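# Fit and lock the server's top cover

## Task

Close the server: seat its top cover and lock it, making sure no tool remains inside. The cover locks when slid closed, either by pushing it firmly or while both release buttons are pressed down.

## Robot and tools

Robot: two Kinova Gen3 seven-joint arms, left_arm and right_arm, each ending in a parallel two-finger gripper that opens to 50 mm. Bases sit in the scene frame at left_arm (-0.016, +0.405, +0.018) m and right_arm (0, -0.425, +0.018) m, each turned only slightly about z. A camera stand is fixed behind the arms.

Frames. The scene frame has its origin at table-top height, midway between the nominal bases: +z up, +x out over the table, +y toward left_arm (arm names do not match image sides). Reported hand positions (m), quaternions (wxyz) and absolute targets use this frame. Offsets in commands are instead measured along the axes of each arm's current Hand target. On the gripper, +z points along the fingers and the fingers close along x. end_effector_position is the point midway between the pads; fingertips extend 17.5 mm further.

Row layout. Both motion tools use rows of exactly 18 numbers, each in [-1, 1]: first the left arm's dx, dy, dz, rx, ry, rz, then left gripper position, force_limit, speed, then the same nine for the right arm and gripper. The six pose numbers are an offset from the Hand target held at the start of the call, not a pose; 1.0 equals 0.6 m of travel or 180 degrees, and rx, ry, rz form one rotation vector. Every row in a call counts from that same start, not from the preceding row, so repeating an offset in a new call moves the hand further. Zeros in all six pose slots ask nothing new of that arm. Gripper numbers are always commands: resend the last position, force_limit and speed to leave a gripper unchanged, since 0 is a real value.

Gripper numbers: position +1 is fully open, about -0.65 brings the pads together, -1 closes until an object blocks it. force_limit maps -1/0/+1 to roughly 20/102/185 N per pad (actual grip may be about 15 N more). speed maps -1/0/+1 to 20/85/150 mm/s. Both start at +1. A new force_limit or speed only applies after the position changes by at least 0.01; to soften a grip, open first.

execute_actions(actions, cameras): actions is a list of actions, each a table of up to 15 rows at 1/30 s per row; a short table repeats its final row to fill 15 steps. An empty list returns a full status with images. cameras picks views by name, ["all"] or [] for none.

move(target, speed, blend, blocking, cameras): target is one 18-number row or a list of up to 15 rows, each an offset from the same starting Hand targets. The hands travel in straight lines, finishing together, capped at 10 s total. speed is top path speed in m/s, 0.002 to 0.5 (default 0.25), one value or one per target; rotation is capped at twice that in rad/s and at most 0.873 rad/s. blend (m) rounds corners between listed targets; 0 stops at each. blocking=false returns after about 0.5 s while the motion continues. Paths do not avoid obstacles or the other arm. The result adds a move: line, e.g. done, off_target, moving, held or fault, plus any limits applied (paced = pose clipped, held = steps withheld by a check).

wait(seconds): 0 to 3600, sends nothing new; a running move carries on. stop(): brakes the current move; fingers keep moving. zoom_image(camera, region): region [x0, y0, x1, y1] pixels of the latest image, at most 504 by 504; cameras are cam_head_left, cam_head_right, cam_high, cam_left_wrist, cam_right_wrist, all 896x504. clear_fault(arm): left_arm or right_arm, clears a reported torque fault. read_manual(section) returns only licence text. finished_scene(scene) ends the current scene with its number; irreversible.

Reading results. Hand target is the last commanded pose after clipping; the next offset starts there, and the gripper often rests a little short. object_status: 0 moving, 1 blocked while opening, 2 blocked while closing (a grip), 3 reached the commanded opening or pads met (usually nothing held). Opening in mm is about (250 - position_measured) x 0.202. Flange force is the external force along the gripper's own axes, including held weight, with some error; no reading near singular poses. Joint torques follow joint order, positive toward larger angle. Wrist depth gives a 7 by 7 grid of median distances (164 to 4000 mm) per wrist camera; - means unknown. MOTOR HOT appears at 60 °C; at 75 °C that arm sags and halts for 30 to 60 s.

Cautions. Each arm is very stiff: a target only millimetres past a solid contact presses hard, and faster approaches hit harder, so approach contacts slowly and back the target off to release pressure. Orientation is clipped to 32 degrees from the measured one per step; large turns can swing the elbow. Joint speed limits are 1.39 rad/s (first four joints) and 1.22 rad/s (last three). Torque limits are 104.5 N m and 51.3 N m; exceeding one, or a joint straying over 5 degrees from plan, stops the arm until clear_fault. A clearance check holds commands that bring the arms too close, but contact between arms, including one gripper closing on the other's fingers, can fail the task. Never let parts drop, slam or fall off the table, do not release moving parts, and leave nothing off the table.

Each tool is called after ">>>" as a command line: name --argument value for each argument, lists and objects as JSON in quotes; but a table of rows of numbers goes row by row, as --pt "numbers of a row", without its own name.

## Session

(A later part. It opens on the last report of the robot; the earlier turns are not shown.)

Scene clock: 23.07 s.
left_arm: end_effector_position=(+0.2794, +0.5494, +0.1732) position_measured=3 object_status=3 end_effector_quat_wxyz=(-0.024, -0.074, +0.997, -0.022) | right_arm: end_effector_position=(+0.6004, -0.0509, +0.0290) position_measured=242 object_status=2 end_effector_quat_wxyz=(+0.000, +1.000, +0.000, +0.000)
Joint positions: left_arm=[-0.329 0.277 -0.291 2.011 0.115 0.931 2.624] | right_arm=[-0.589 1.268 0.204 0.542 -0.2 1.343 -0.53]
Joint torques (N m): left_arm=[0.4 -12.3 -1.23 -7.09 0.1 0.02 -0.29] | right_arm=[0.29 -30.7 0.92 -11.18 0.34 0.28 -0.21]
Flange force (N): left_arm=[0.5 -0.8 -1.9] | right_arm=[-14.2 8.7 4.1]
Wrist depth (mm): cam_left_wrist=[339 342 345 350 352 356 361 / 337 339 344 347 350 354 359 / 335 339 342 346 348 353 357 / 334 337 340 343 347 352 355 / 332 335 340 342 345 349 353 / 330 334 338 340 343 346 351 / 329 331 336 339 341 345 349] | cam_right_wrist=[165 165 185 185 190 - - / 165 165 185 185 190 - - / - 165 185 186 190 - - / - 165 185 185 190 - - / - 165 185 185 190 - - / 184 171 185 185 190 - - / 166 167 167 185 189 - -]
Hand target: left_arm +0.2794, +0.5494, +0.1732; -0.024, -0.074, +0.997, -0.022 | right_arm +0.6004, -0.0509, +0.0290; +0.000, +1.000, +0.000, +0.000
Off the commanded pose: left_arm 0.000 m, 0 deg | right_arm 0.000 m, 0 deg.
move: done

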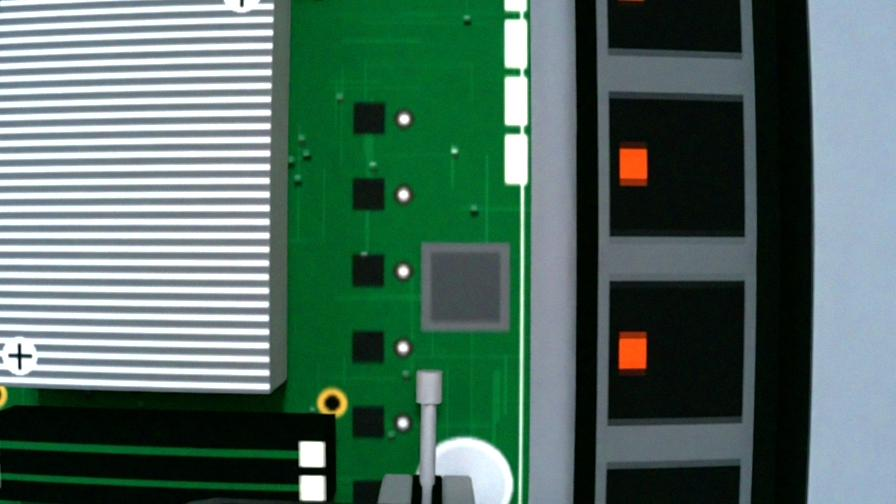

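>>> move --pt "0 0 0 0 0 0 1 1 1 0 0 -0.2 0 0 0 -1 -0.5 -0.8" --speed 0.1 --cameras '["cam_right_wrist","cam_high"]'

>>> move --pt "0 0 0 0 0 0 1 1 1 -0.45 0.5167 0 0 0 0 -1 -0.5 -0.8" --pt "0 0 0 0 0 0 1 1 1 -0.45 0.5167 0.15 0 0 0 -1 -0.5 -0.8" --pt "0 0 0 0 0 0 1 1 1 -0.45 0.5167 0.202 0 0 0 -1 -0.5 -0.8" --speed '[0.35,0.2,0.04]' --blend '[0.03,0.0,0]' --cameras '["cam_right_wrist","cam_high","cam_head_right"]'

Scene clock: 25.23 s.
left_arm: end_effector_position=(+0.2794, +0.5494, +0.1732) position_measured=3 object_status=3 end_effector_quat_wxyz=(-0.024, -0.074, +0.997, -0.022) | right_arm: end_effector_position=(+0.6004, -0.0509, +0.1490) position_measured=242 object_status=2 end_effector_quat_wxyz=(+0.000, +1.000, +0.000, +0.000)
Joint positions: left_arm=[-0.329 0.277 -0.291 2.011 0.115 0.931 2.624] | right_arm=[-0.568 1.217 0.216 0.268 -0.203 1.662 -0.559]
Joint torques (N m): left_arm=[0.4 -12.3 -1.25 -7.1 0.09 0 -0.32] | right_arm=[0.29 -30.85 0.53 -11.73 0.33 0.27 -0.2]
Flange force (N): left_arm=[0.4 -0.9 -2.0] | right_arm=no reading
Wrist depth (mm): cam_left_wrist=[340 342 345 349 352 356 361 / 337 341 343 347 351 354 358 / 336 339 342 346 350 353 356 / 334 336 341 344 346 352 354 / 332 336 339 342 346 350 353 / 330 334 337 340 344 347 351 / 329 332 335 338 341 346 348] | cam_right_wrist=[305 287 288 307 285 269 317 / 304 304 285 306 285 269 316 / 304 285 285 306 284 269 316 / 304 285 285 305 284 268 315 / 305 298 285 305 284 268 316 / 304 291 287 305 284 268 315 / 304 285 285 305 284 268 315]
Hand target: left_arm +0.2794, +0.5494, +0.1732; -0.024, -0.074, +0.997, -0.022 | right_arm +0.6004, -0.0509, +0.1490; +0.000, +1.000, +0.000, +0.000
Off the commanded pose: left_arm 0.000 m, 0 deg | right_arm 0.000 m, 0 deg.
move: done
Images, in order (width x height): cam_high 896x504, cam_right_wrist 896x504.

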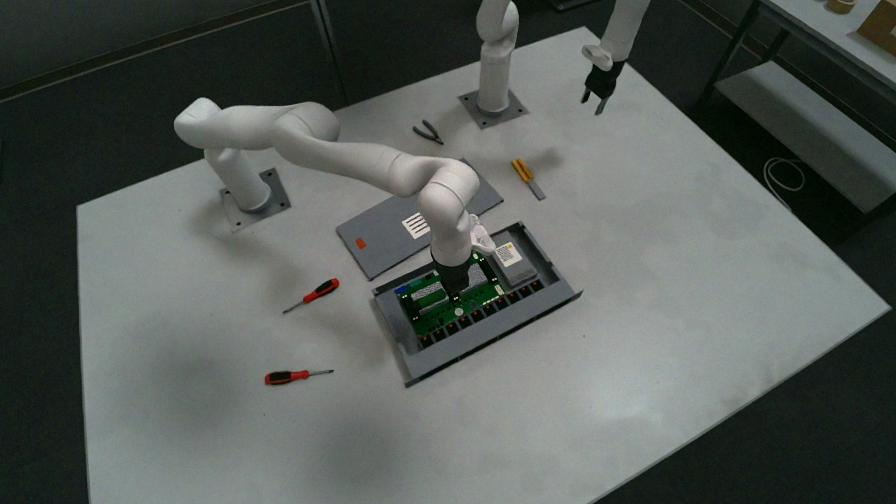

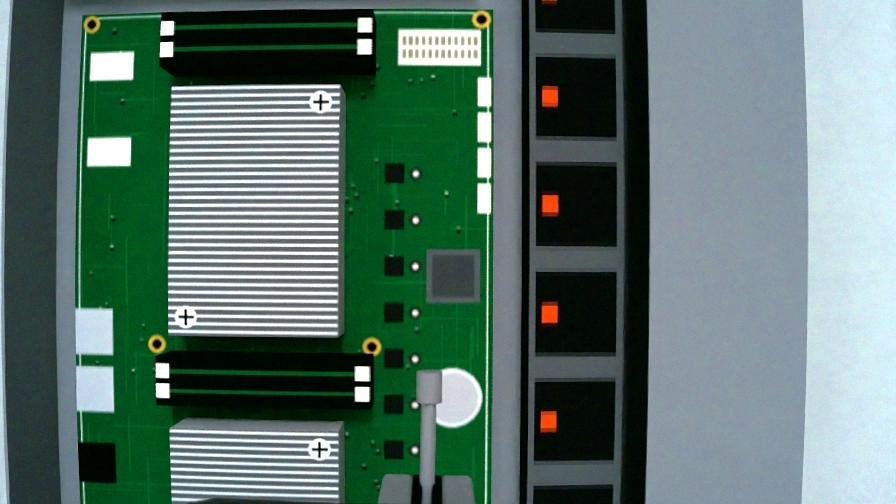

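Scene clock: 28.83 s.
left_arm: end_effector_position=(+0.2794, +0.5494, +0.1732) position_measured=3 object_status=3 end_effector_quat_wxyz=(-0.024, -0.074, +0.997, -0.022) | right_arm: end_effector_position=(+0.3306, -0.3610, +0.0279) position_measured=242 object_status=2 end_effector_quat_wxyz=(+0.000, +1.000, +0.000, +0.000)
Joint positions: left_arm=[-0.329 0.277 -0.291 2.011 0.115 0.931 2.624] | right_arm=[-0.329 0.586 0.153 2.223 -0.25 0.347 -0.014]
Joint torques (N m): left_arm=[0.44 -12.28 -1.21 -7.08 0.1 0.02 -0.28] | right_arm=[0.26 -15.97 0.46 -5.18 0.33 0.28 -0.19]
Flange force (N): left_arm=[0.5 -0.6 -2.0] | right_arm=[-5.6 0.4 5.4]
Wrist depth (mm): cam_left_wrist=[337 343 346 349 351 356 361 / 337 340 344 347 351 354 359 / 335 338 342 345 349 353 357 / 333 337 340 343 348 351 355 / 332 336 339 343 346 348 353 / 329 334 337 340 343 347 352 / 329 331 336 338 340 345 348] | cam_right_wrist=[193 193 194 194 195 195 195 / 193 193 194 194 194 195 195 / 193 193 194 194 195 177 196 / 193 193 194 194 194 173 195 / 193 193 193 194 194 174 195 / 193 193 194 194 194 176 195 / 193 193 193 194 194 181 195]
Hand target: left_arm +0.2794, +0.5494, +0.1732; -0.024, -0.074, +0.997, -0.022 | right_arm +0.3306, -0.3610, +0.0278; +0.000, +1.000, +0.000, +0.000
Off the commanded pose: left_arm 0.000 m, 0 deg | right_arm 0.000 m, 0 deg.
move: done
Images, in order (width x height): cam_head_right 896x504, cam_high 896x504, cam_right_wrist 896x504.

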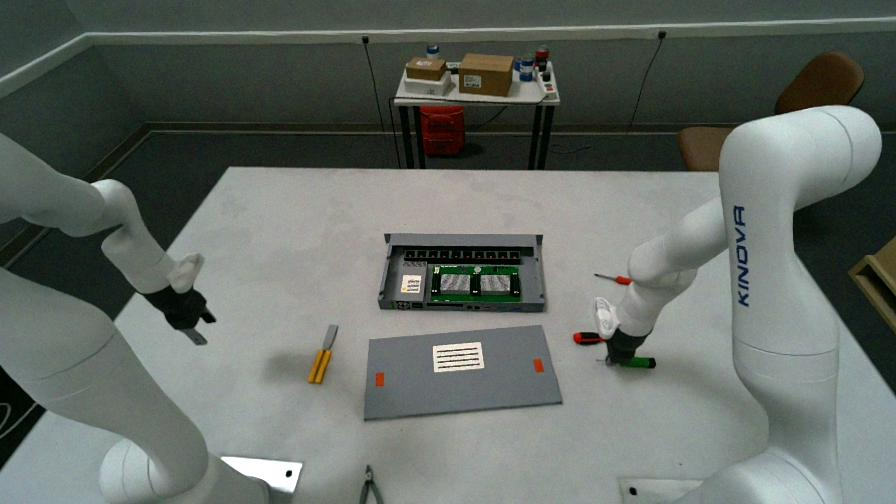

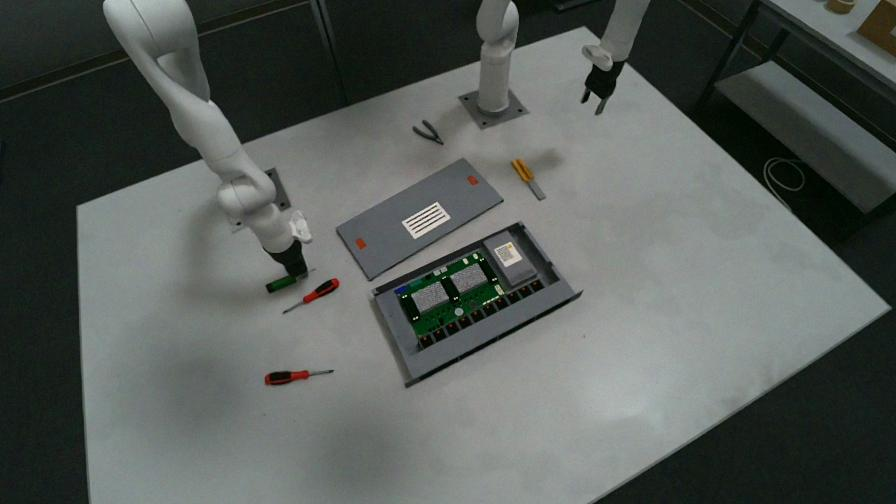

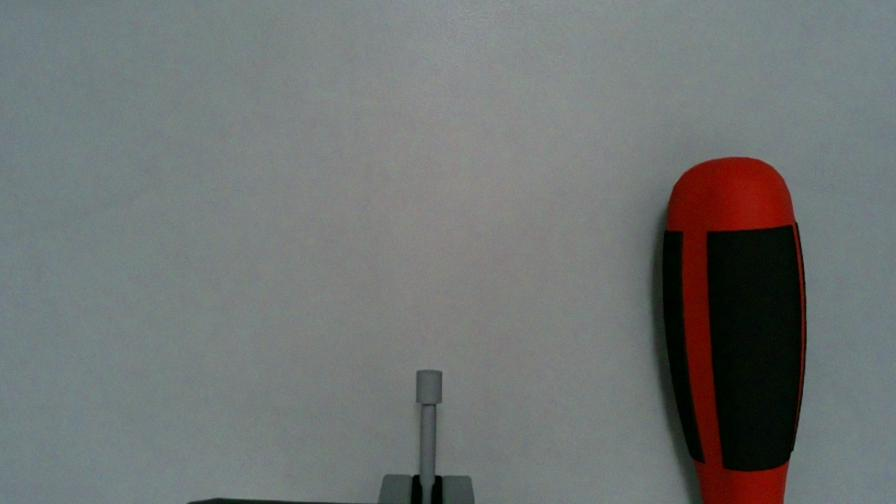

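>>> move --pt "0 0 0 0 0 0 1 1 1 0 0 0.0125 0 0 0 -1 -0.5 -0.8" --speed 0.02 --cameras '["cam_right_wrist"]'

>>> move --pt "0 0 0 0 0 0 1 1 1 0 0 0 0 0 0 -0.2 0 -0.8"

Scene clock: 29.70 s.
left_arm: end_effector_position=(+0.2794, +0.5494, +0.1732) position_measured=3 object_status=3 end_effector_quat_wxyz=(-0.024, -0.074, +0.997, -0.022) | right_arm: end_effector_position=(+0.3306, -0.3610, +0.0204) position_measured=242 object_status=2 end_effector_quat_wxyz=(+0.000, +1.000, +0.000, +0.000)
Joint positions: left_arm=[-0.329 0.277 -0.291 2.011 0.115 0.931 2.624] | right_arm=[-0.32 0.607 0.141 2.227 -0.256 0.323 -0.008]
Joint torques (N m): left_arm=[0.4 -12.27 -1.22 -7.11 0.11 0 -0.28] | right_arm=[0.29 -16.17 0.44 -4.93 0.35 0.25 -0.2]
Flange force (N): left_arm=[0.6 -0.8 -2.0] | right_arm=[-5.6 0.2 5.3]
Wrist depth (mm): cam_left_wrist=[339 342 346 349 353 357 361 / 337 340 344 348 351 354 358 / 336 338 343 345 348 352 356 / 333 337 341 343 346 350 355 / 332 336 339 343 346 348 352 / 329 334 337 340 343 347 351 / 327 332 336 338 341 344 348] | cam_right_wrist=[186 186 186 187 187 188 188 / 185 186 186 187 187 187 188 / 185 185 186 187 187 187 188 / 185 186 186 187 187 173 188 / 185 186 186 187 187 174 188 / 185 185 186 187 187 177 188 / 185 186 186 186 187 187 188]
Hand target: left_arm +0.2794, +0.5494, +0.1732; -0.024, -0.074, +0.997, -0.022 | right_arm +0.3306, -0.3610, +0.0203; +0.000, +1.000, +0.000, +0.000
Off the commanded pose: left_arm 0.000 m, 0 deg | right_arm 0.000 m, 0 deg.
move: done

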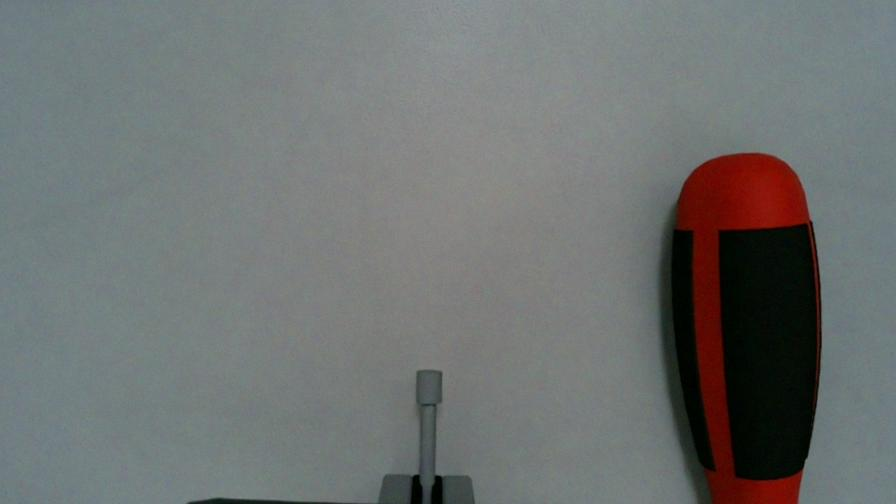

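Scene clock: 30.27 s.
left_arm: end_effector_position=(+0.2794, +0.5494, +0.1732) position_measured=3 object_status=3 end_effector_quat_wxyz=(-0.024, -0.074, +0.997, -0.022) | right_arm: end_effector_position=(+0.3306, -0.3610, +0.0203) position_measured=182 object_status=0 end_effector_quat_wxyz=(+0.000, +1.000, +0.000, +0.000)
Joint positions: left_arm=[-0.329 0.277 -0.291 2.011 0.115 0.931 2.624] | right_arm=[-0.32 0.607 0.141 2.227 -0.256 0.322 -0.008]
Joint torques (N m): left_arm=[0.4 -12.31 -1.21 -7.14 0.11 0.02 -0.29] | right_arm=[0.32 -16 0.41 -4.89 0.36 0.31 -0.22]
Flange force (N): left_arm=[0.6 -0.8 -1.8] | right_arm=[-5.8 0.2 5.0]
Wrist depth (mm): cam_left_wrist=[339 342 345 348 352 357 361 / 338 341 344 347 350 354 358 / 334 338 343 345 349 352 356 / 333 338 341 343 347 351 355 / 332 336 338 342 345 349 352 / 330 333 336 340 343 346 350 / 327 331 335 338 341 345 348] | cam_right_wrist=[186 186 186 187 187 188 188 / 185 186 186 187 187 187 188 / 185 186 186 187 187 187 188 / 185 185 186 186 187 173 188 / 185 186 186 187 187 174 188 / 185 185 186 186 187 177 188 / 185 186 186 186 187 187 188]
Hand target: left_arm +0.2794, +0.5494, +0.1732; -0.024, -0.074, +0.997, -0.022 | right_arm +0.3306, -0.3610, +0.0203; +0.000, +1.000, +0.000, +0.000
Off the commanded pose: left_arm 0.000 m, 0 deg | right_arm 0.000 m, 0 deg.
move: done

>>> move --pt "0 0 0 0 0 0 1 1 1 0 0 -0.12 0 0 0 -0.2 0 0" --pt "0 0 0 0 0 0 1 1 1 -0.05 -0.2 -0.3 0 0 0 1 1 1" --speed '[0.2,0.3]' --blend '[0.02,0]' --cameras '["all"]'

>>> zoom_image --camera "cam_head_left" --region '[350, 230, 590, 430]'

>>> zoom_image --camera "cam_high" --region '[320, 150, 520, 290]'

Scene clock: 34.73 s.
left_arm: end_effector_position=(+0.2794, +0.5494, +0.1732) position_measured=3 object_status=3 end_effector_quat_wxyz=(-0.024, -0.074, +0.997, -0.022) | right_arm: end_effector_position=(+0.3005, -0.2411, +0.2003) position_measured=3 object_status=3 end_effector_quat_wxyz=(+0.000, +1.000, +0.000, +0.000)
Joint positions: left_arm=[-0.329 0.277 -0.291 2.011 0.115 0.931 2.624] | right_arm=[-0.747 0.229 0.214 1.964 -0.059 0.954 -0.552]
Joint torques (N m): left_arm=[0.39 -12.32 -1.23 -7.08 0.11 0.02 -0.3] | right_arm=[0.26 -13.53 0.1 -9.75 0.32 0.29 -0.21]
Flange force (N): left_arm=[0.4 -0.8 -1.9] | right_arm=[-2.3 2.1 6.9]
Wrist depth (mm): cam_left_wrist=[339 343 346 348 352 356 361 / 337 340 343 347 351 356 358 / 335 338 343 345 349 352 357 / 333 337 341 344 347 352 355 / 332 336 339 341 345 350 353 / 330 334 337 340 343 347 351 / 329 332 335 339 342 345 348] | cam_right_wrist=[364 366 351 352 352 353 369 / 365 365 351 352 352 354 368 / 365 366 351 352 353 354 368 / 364 365 351 351 353 353 368 / 364 365 350 352 352 368 368 / 363 364 364 366 368 369 369 / 363 365 366 367 367 368 368]
Hand target: left_arm +0.2794, +0.5494, +0.1732; -0.024, -0.074, +0.997, -0.022 | right_arm +0.3005, -0.2411, +0.2003; +0.000, +1.000, +0.000, +0.000
Off the commanded pose: left_arm 0.000 m, 0 deg | right_arm 0.000 m, 0 deg.
move: done

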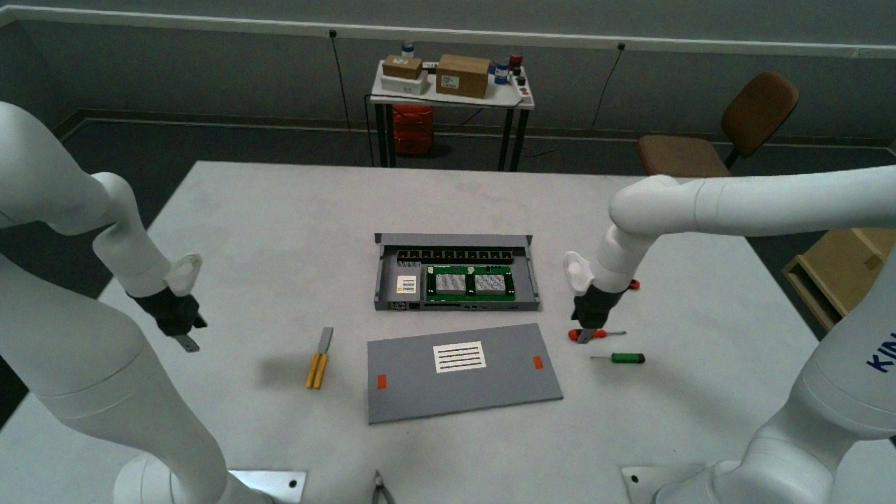

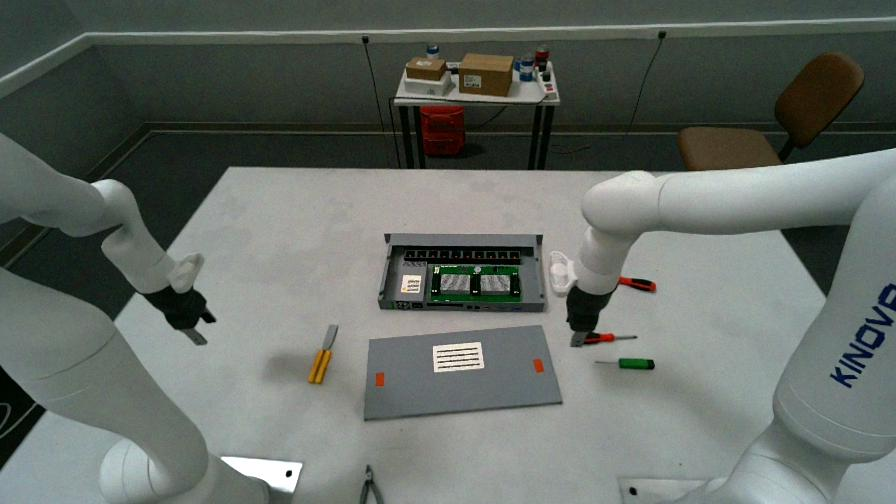

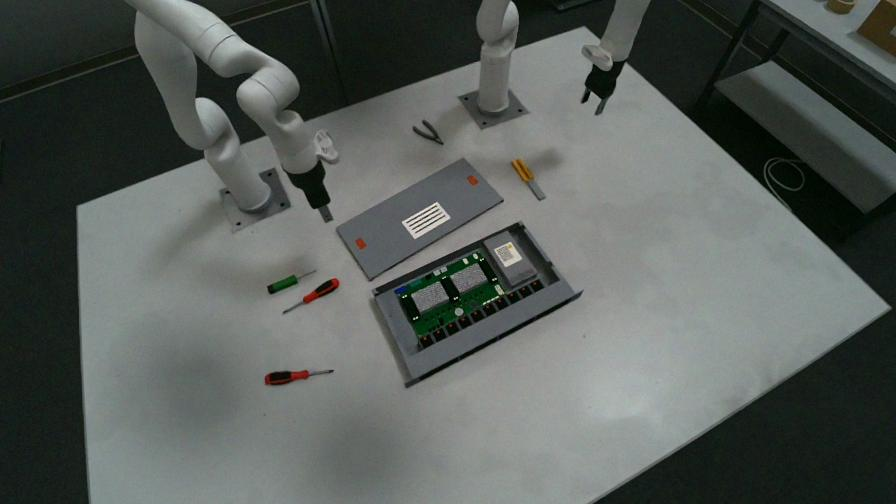

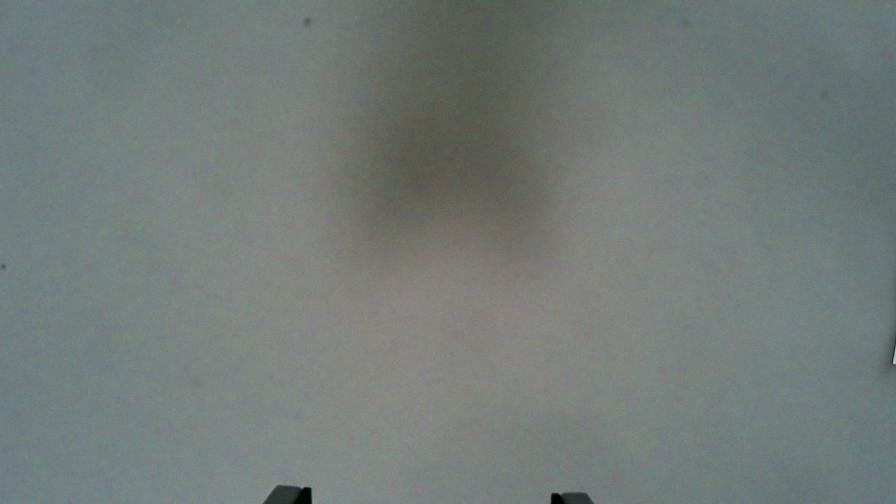

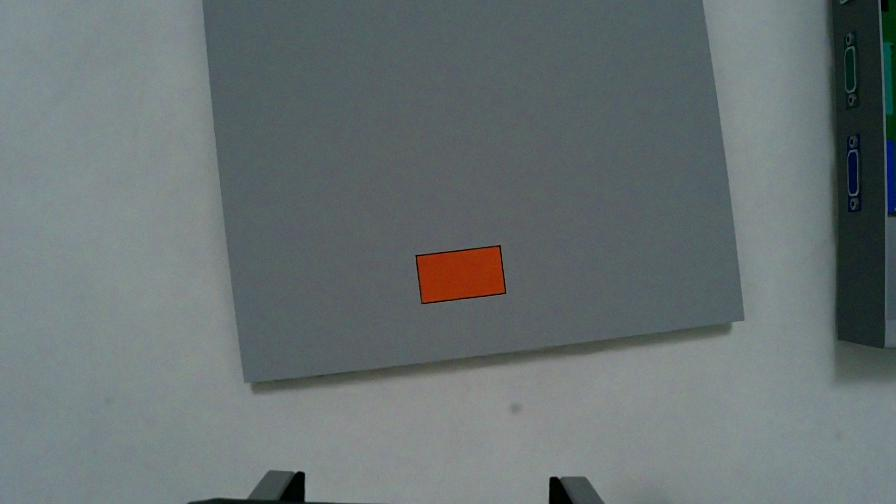

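Scaled by 2.100 from the camera's image (finer frame: 1280x720).

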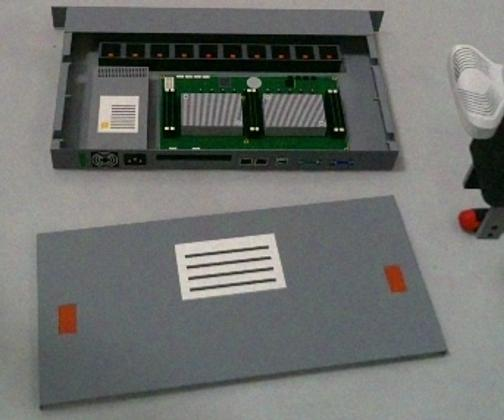

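Scaled by 2.520 from the camera's image (finer frame: 1280x720).

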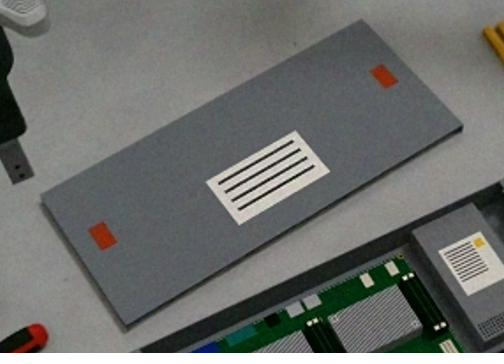

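>>> zoom_image --camera "cam_right_wrist" --region '[230, 290, 760, 400]'

>>> zoom_image --camera "cam_head_left" --region '[360, 380, 460, 430]'

>>> zoom_image --camera "cam_head_left" --region '[500, 370, 600, 420]'

Region (230, 290, 760, 400) is 530x110 pixels. A region can be at most 504 by 504 pixels.

Scaled by 5.040 from the camera's image (finer frame: 1280x720).

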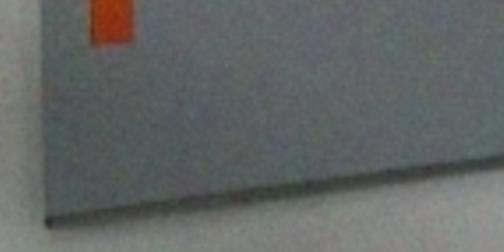

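Scaled by 5.040 from the camera's image (finer frame: 1280x720).

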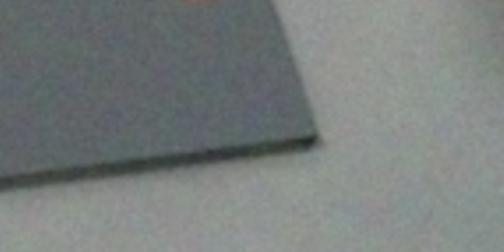

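>>> move --target '[0,0,0,0,0,0,1,1,1,0,0.13,0.24,0.389,0,0,1,1,1]' --cameras '["cam_right_wrist"]'

>>> zoom_image --camera "cam_right_wrist" --region '[200, 200, 700, 500]'

Scene clock: 38.50 s.
left_arm: end_effector_position=(+0.2794, +0.5494, +0.1732) position_measured=3 object_status=3 end_effector_quat_wxyz=(-0.024, -0.074, +0.997, -0.022) | right_arm: end_effector_position=(+0.3006, -0.3191, +0.0564) position_measured=3 object_status=3 end_effector_quat_wxyz=(-0.574, +0.819, +0.000, +0.000)
Joint positions: left_arm=[-0.329 0.277 -0.291 2.011 0.115 0.931 2.624] | right_arm=[0.595 1.127 -0.02 2.065 -1.046 1.181 1.608]
Joint torques (N m): left_arm=[0.4 -12.31 -1.21 -7.09 0.12 0.01 -0.29] | right_arm=[0.38 -17.93 -2.74 0.09 0.49 3.51 -0.24]
Flange force (N): left_arm=[0.4 -0.8 -2.0] | right_arm=[-6.3 0.1 5.2]
Wrist depth (mm): cam_left_wrist=[338 343 345 349 352 356 360 / 337 340 344 347 350 355 359 / 335 338 342 346 349 353 357 / 335 337 340 344 348 350 355 / 332 335 338 342 345 349 353 / 330 334 338 340 343 346 351 / 327 331 335 337 341 344 348] | cam_right_wrist=[808 1313 1370 2717 2621 3332 3315 / 808 829 925 860 953 981 1002 / 599 604 559 568 627 581 578 / 471 459 436 421 446 493 422 / 372 374 359 363 352 389 363 / 329 309 305 307 310 302 333 / 280 274 266 272 277 282 289]
Hand target: left_arm +0.2794, +0.5494, +0.1732; -0.024, -0.074, +0.997, -0.022 | right_arm +0.3006, -0.3191, +0.0564; -0.574, +0.819, +0.000, +0.000
Off the commanded pose: left_arm 0.000 m, 0 deg | right_arm 0.000 m, 0 deg.
move: done

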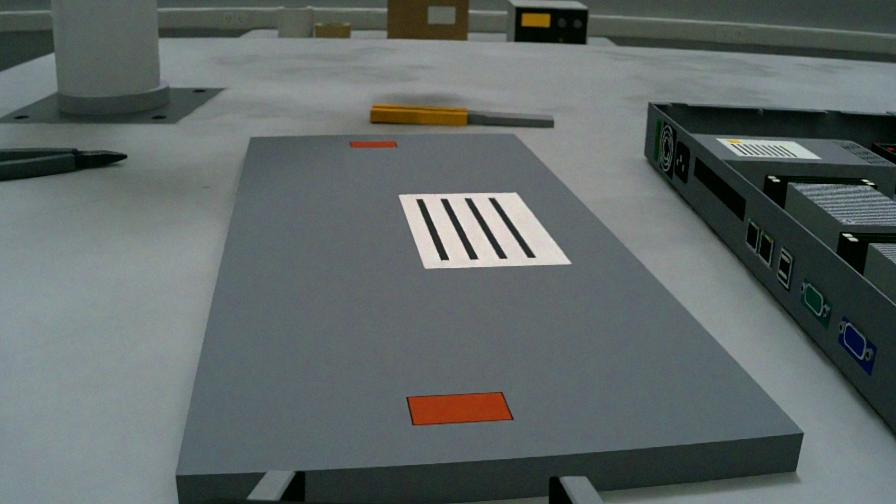

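Scaled by 1.008 from the camera's image (finer frame: 1280x720).

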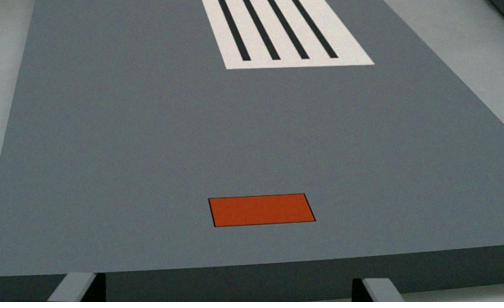

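>>> move --target '[0,0,0,0,0,0,1,1,1,0.4,-0.08,-0.2,-0.06,0,0,1,1,1]' --cameras '["cam_right_wrist","cam_high"]'

>>> zoom_image --camera "cam_right_wrist" --region '[100, 100, 500, 400]'

>>> zoom_image --camera "cam_right_wrist" --region '[450, 100, 850, 400]'

Scene clock: 41.13 s.
left_arm: end_effector_position=(+0.2794, +0.5494, +0.1732) position_measured=3 object_status=3 end_effector_quat_wxyz=(-0.024, -0.074, +0.997, -0.022) | right_arm: end_effector_position=(+0.5406, -0.4153, +0.1424) position_measured=3 object_status=3 end_effector_quat_wxyz=(-0.494, +0.869, +0.000, +0.000)
Joint positions: left_arm=[-0.329 0.277 -0.291 2.011 0.115 0.931 2.624] | right_arm=[0.447 1.05 0.064 1.217 -0.941 1.547 0.819]
Joint torques (N m): left_arm=[0.4 -12.29 -1.24 -7.11 0.09 0 -0.3] | right_arm=[0.37 -25.66 -2 -8.31 -1.7 2.47 -0.26]
Flange force (N): left_arm=[0.5 -0.8 -2.0] | right_arm=[-8.1 0.5 5.6]
Wrist depth (mm): cam_left_wrist=[339 342 345 348 352 356 361 / 337 341 344 347 350 355 359 / 335 339 342 345 349 352 357 / 334 336 340 344 348 350 355 / 332 336 338 342 345 348 351 / 330 334 337 340 343 347 350 / 327 331 336 339 342 345 349] | cam_right_wrist=[918 938 901 773 931 993 1003 / 714 721 730 670 675 757 799 / 595 604 616 583 591 551 666 / 515 520 526 501 525 458 569 / 439 467 457 454 463 414 470 / 404 418 402 404 405 407 409 / 376 379 382 391 385 387 387]
Hand target: left_arm +0.2794, +0.5494, +0.1732; -0.024, -0.074, +0.997, -0.022 | right_arm +0.5406, -0.4153, +0.1424; -0.494, +0.869, +0.000, +0.000
Off the commanded pose: left_arm 0.000 m, 0 deg | right_arm 0.000 m, 0 deg.
move: done
Images, in order (width x height): cam_high 896x504, cam_right_wrist 896x504.

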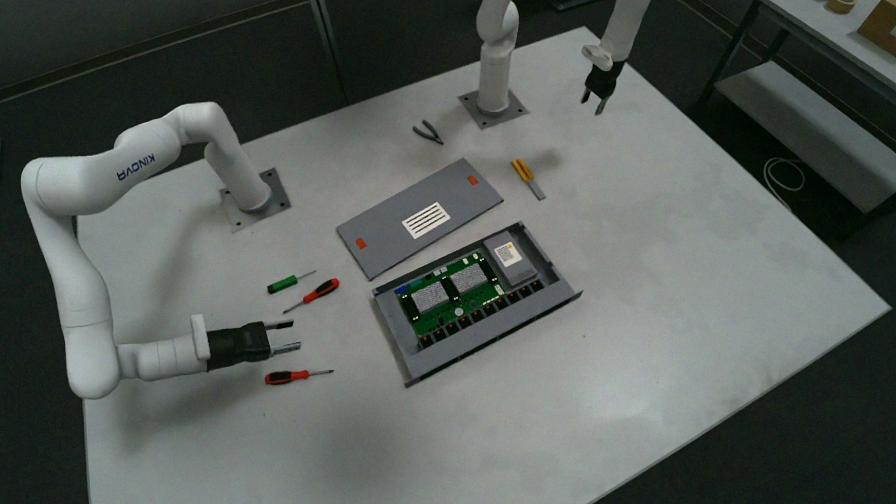

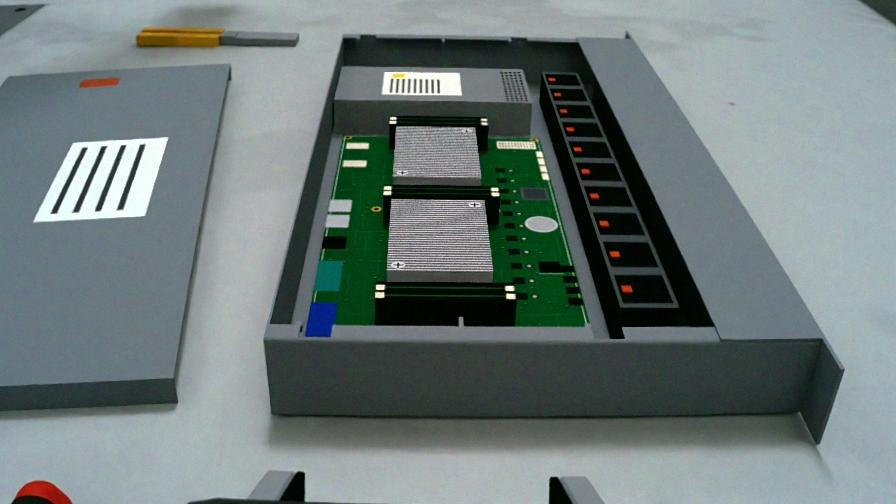

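Scaled by 1.260 from the camera's image (finer frame: 1280x720).

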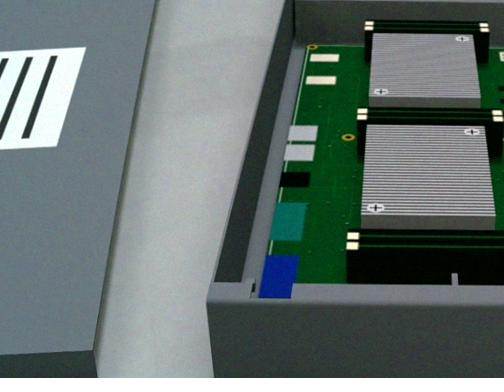

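Scaled by 1.260 from the camera's image (finer frame: 1280x720).

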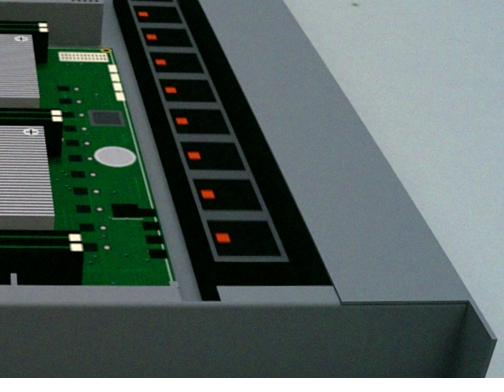

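>>> move --target '[0.0438,-0.516,-0.0215,-0.014,-0.0153,0.047,1,1,1,0.0167,-0.215,0.172,-0.329,0,0,1,1,1]' --cameras '["cam_left_wrist","cam_right_wrist","cam_head_right"]'

>>> zoom_image --camera "cam_right_wrist" --region '[100, 0, 600, 400]'

Scene clock: 44.37 s.
left_arm: end_effector_position=(+0.3001, +0.2402, +0.1995) position_measured=3 object_status=3 end_effector_quat_wxyz=(+0.000, +0.000, +1.000, +0.000) | right_arm: end_effector_position=(+0.5506, -0.2606, +0.2004) position_measured=3 object_status=3 end_effector_quat_wxyz=(+0.000, +1.000, +0.000, +0.000)
Joint positions: left_arm=[0.374 0.237 0.024 1.949 -0.008 0.956 3.562] | right_arm=[-0.517 0.746 0.478 1.17 -0.33 1.299 -0.109]
Joint torques (N m): left_arm=[0.47 -12.48 -0.45 -7.96 0.08 -0.26 -0.3] | right_arm=[0.3 -23.72 2.71 -10.68 0.32 0.3 -0.24]
Flange force (N): left_arm=[1.0 -0.1 -1.9] | right_arm=[-6.8 2.0 6.0]
Wrist depth (mm): cam_left_wrist=[359 368 353 353 355 356 372 / 350 367 352 354 355 355 370 / 348 365 352 351 353 354 369 / 361 366 350 352 353 353 369 / 364 364 349 351 352 353 370 / 364 365 365 365 366 367 367 / 363 364 364 365 366 367 367] | cam_right_wrist=[350 364 357 338 358 337 322 / 350 365 357 352 359 338 323 / 349 364 362 363 363 363 323 / 349 365 361 362 364 323 322 / 363 364 366 366 366 368 368 / 363 364 365 366 367 367 367 / 363 363 365 365 366 368 368]
Hand target: left_arm +0.3001, +0.2402, +0.1995; +0.000, +0.000, +1.000, +0.000 | right_arm +0.5506, -0.2606, +0.2004; +0.000, +1.000, +0.000, +0.000
Off the commanded pose: left_arm 0.000 m, 0 deg | right_arm 0.000 m, 0 deg.
move: done
Images, in order (width x height): cam_head_right 896x504, cam_left_wrist 896x504, cam_right_wrist 896x504.

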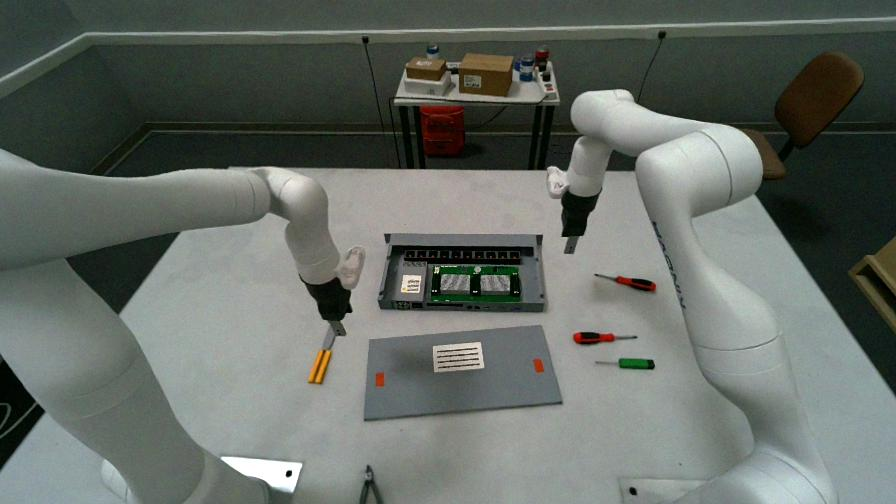

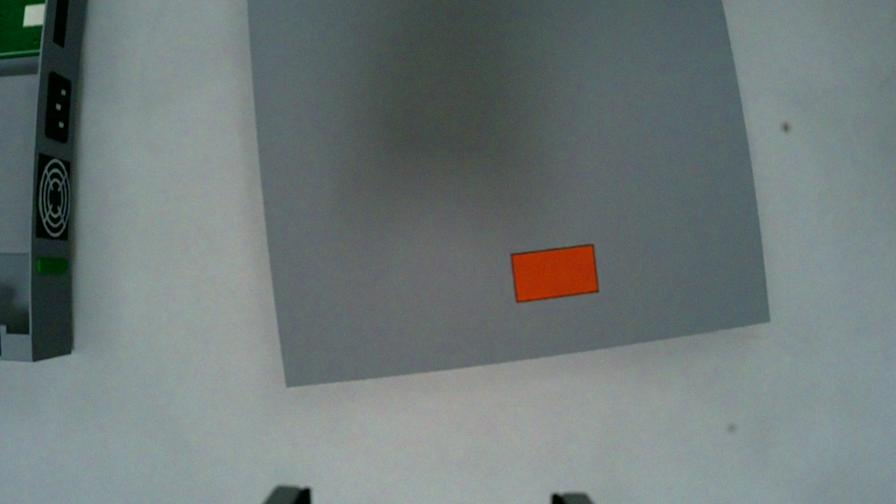

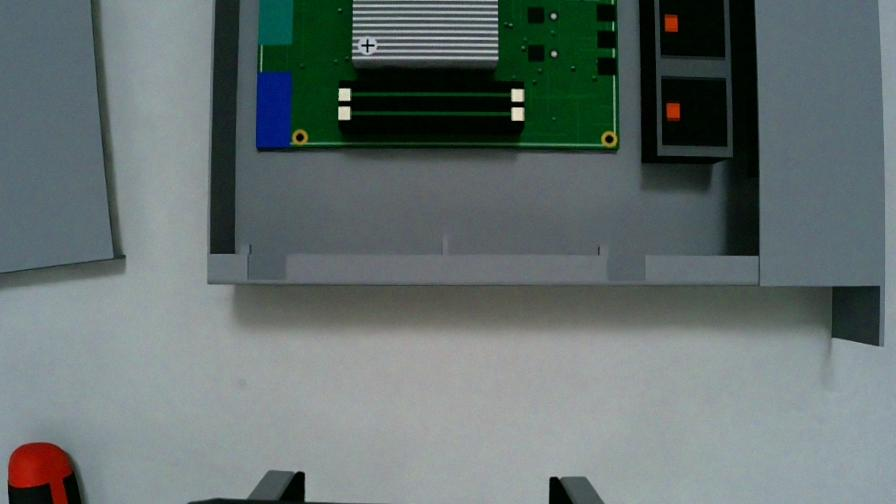

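Scaled by 1.008 from the camera's image (finer frame: 1280x720).

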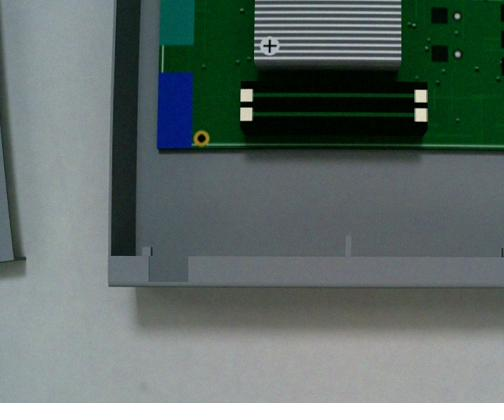

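>>> move --pt "0.0628 0.0442 0.2 0 0 -0.04 1 1 1 -0.3677 0.0107 0.2 0 0 -0.04 1 1 1" --pt "0.0628 0.0442 0.2992 0 0 -0.04 1 1 1 -0.3677 0.0107 0.30 0 0 -0.04 1 1 1" --speed '[0.3,0.08]' --cameras '["all"]'

Scene clock: 48.63 s.
left_arm: end_effector_position=(+0.2625, +0.2669, +0.0201) position_measured=3 object_status=3 end_effector_quat_wxyz=(+0.000, -0.063, +0.998, +0.000) | right_arm: end_effector_position=(+0.3299, -0.2672, +0.0205) position_measured=3 object_status=3 end_effector_quat_wxyz=(+0.000, +0.998, +0.063, +0.000)
Joint positions: left_arm=[0.371 0.579 -0.01 2.306 0.018 0.257 3.631] | right_arm=[-0.669 0.65 0.284 2.137 -0.44 0.409 0.044]
Joint torques (N m): left_arm=[0.5 -13.6 -0.39 -2.49 0.07 -0.24 -0.28] | right_arm=[0.31 -16.91 1.15 -5.38 0.27 0.37 -0.23]
Flange force (N): left_arm=[-0.5 1.1 -2.8] | right_arm=[-5.5 1.1 4.2]
Wrist depth (mm): cam_left_wrist=[173 173 173 173 174 174 174 / 172 172 172 173 173 174 174 / 172 172 172 173 173 173 173 / 171 172 172 172 173 173 173 / 186 186 186 187 187 187 188 / 185 186 186 186 187 187 188 / 185 185 186 186 186 187 187] | cam_right_wrist=[170 171 171 172 172 173 173 / 171 171 171 172 172 173 173 / 171 171 171 172 172 172 173 / 170 171 171 172 172 172 173 / 185 186 186 186 187 187 188 / 185 186 186 187 187 187 188 / 185 186 186 187 187 187 188]
Hand target: left_arm +0.2625, +0.2669, +0.0200; +0.000, -0.063, +0.998, +0.000 | right_arm +0.3299, -0.2672, +0.0205; +0.000, +0.998, +0.063, +0.000
Off the commanded pose: left_arm 0.000 m, 0 deg | right_arm 0.000 m, 0 deg.
move: done

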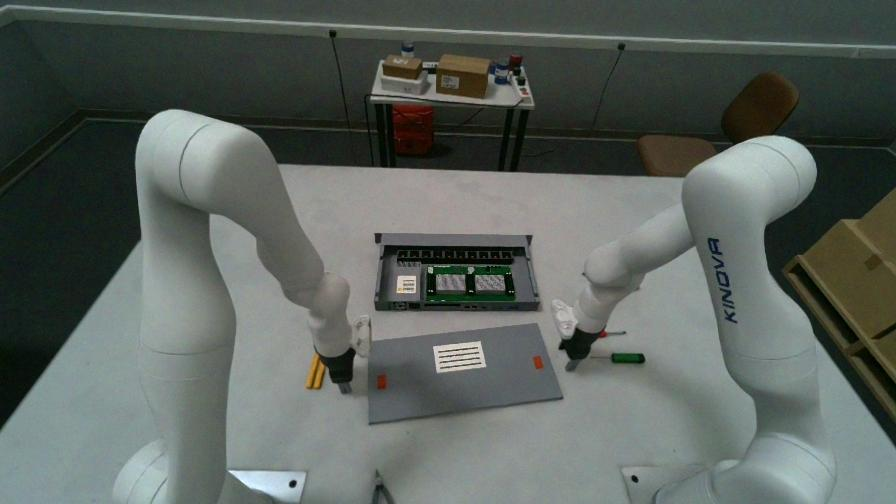

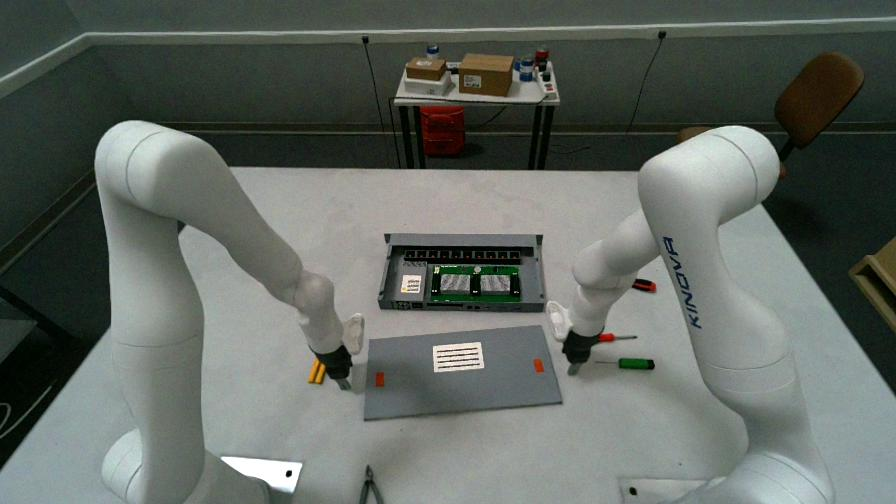

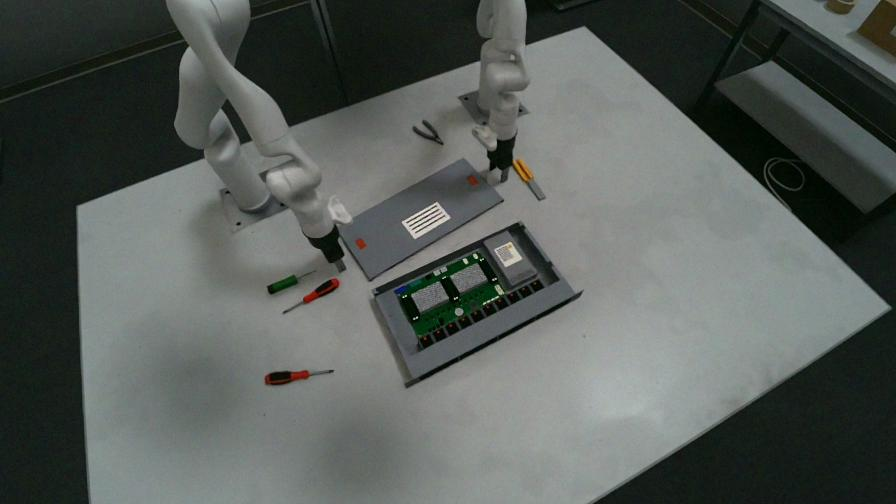

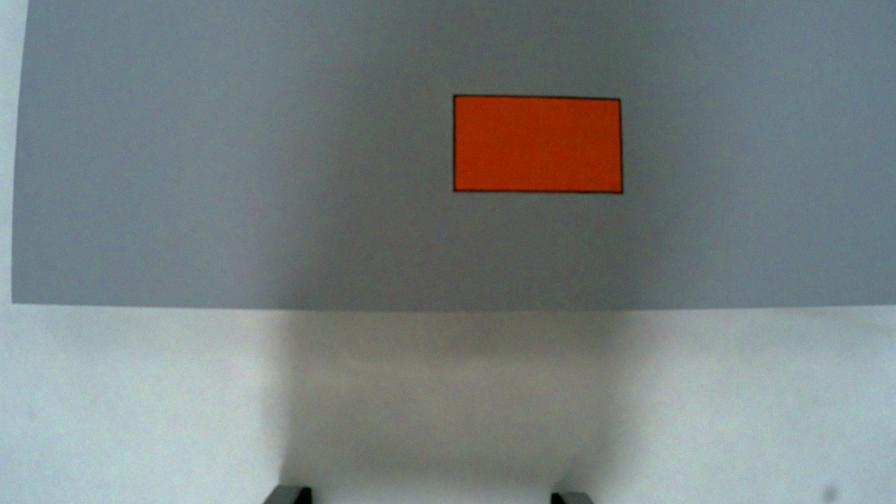

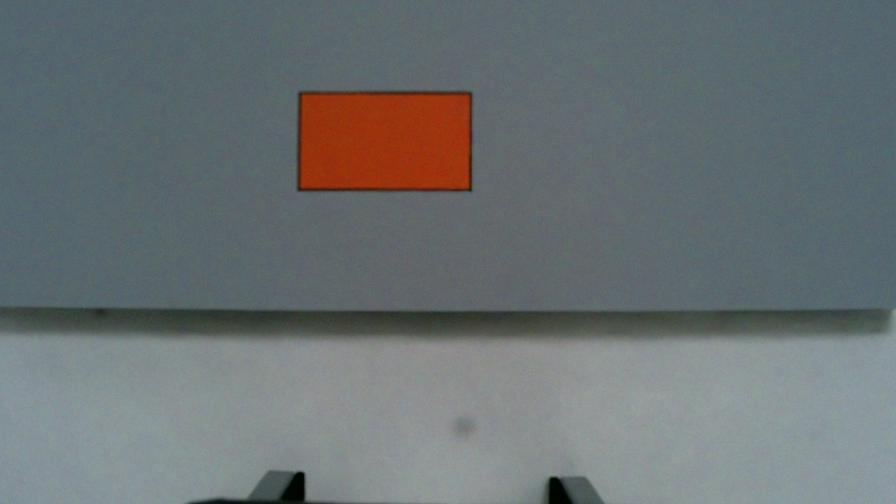

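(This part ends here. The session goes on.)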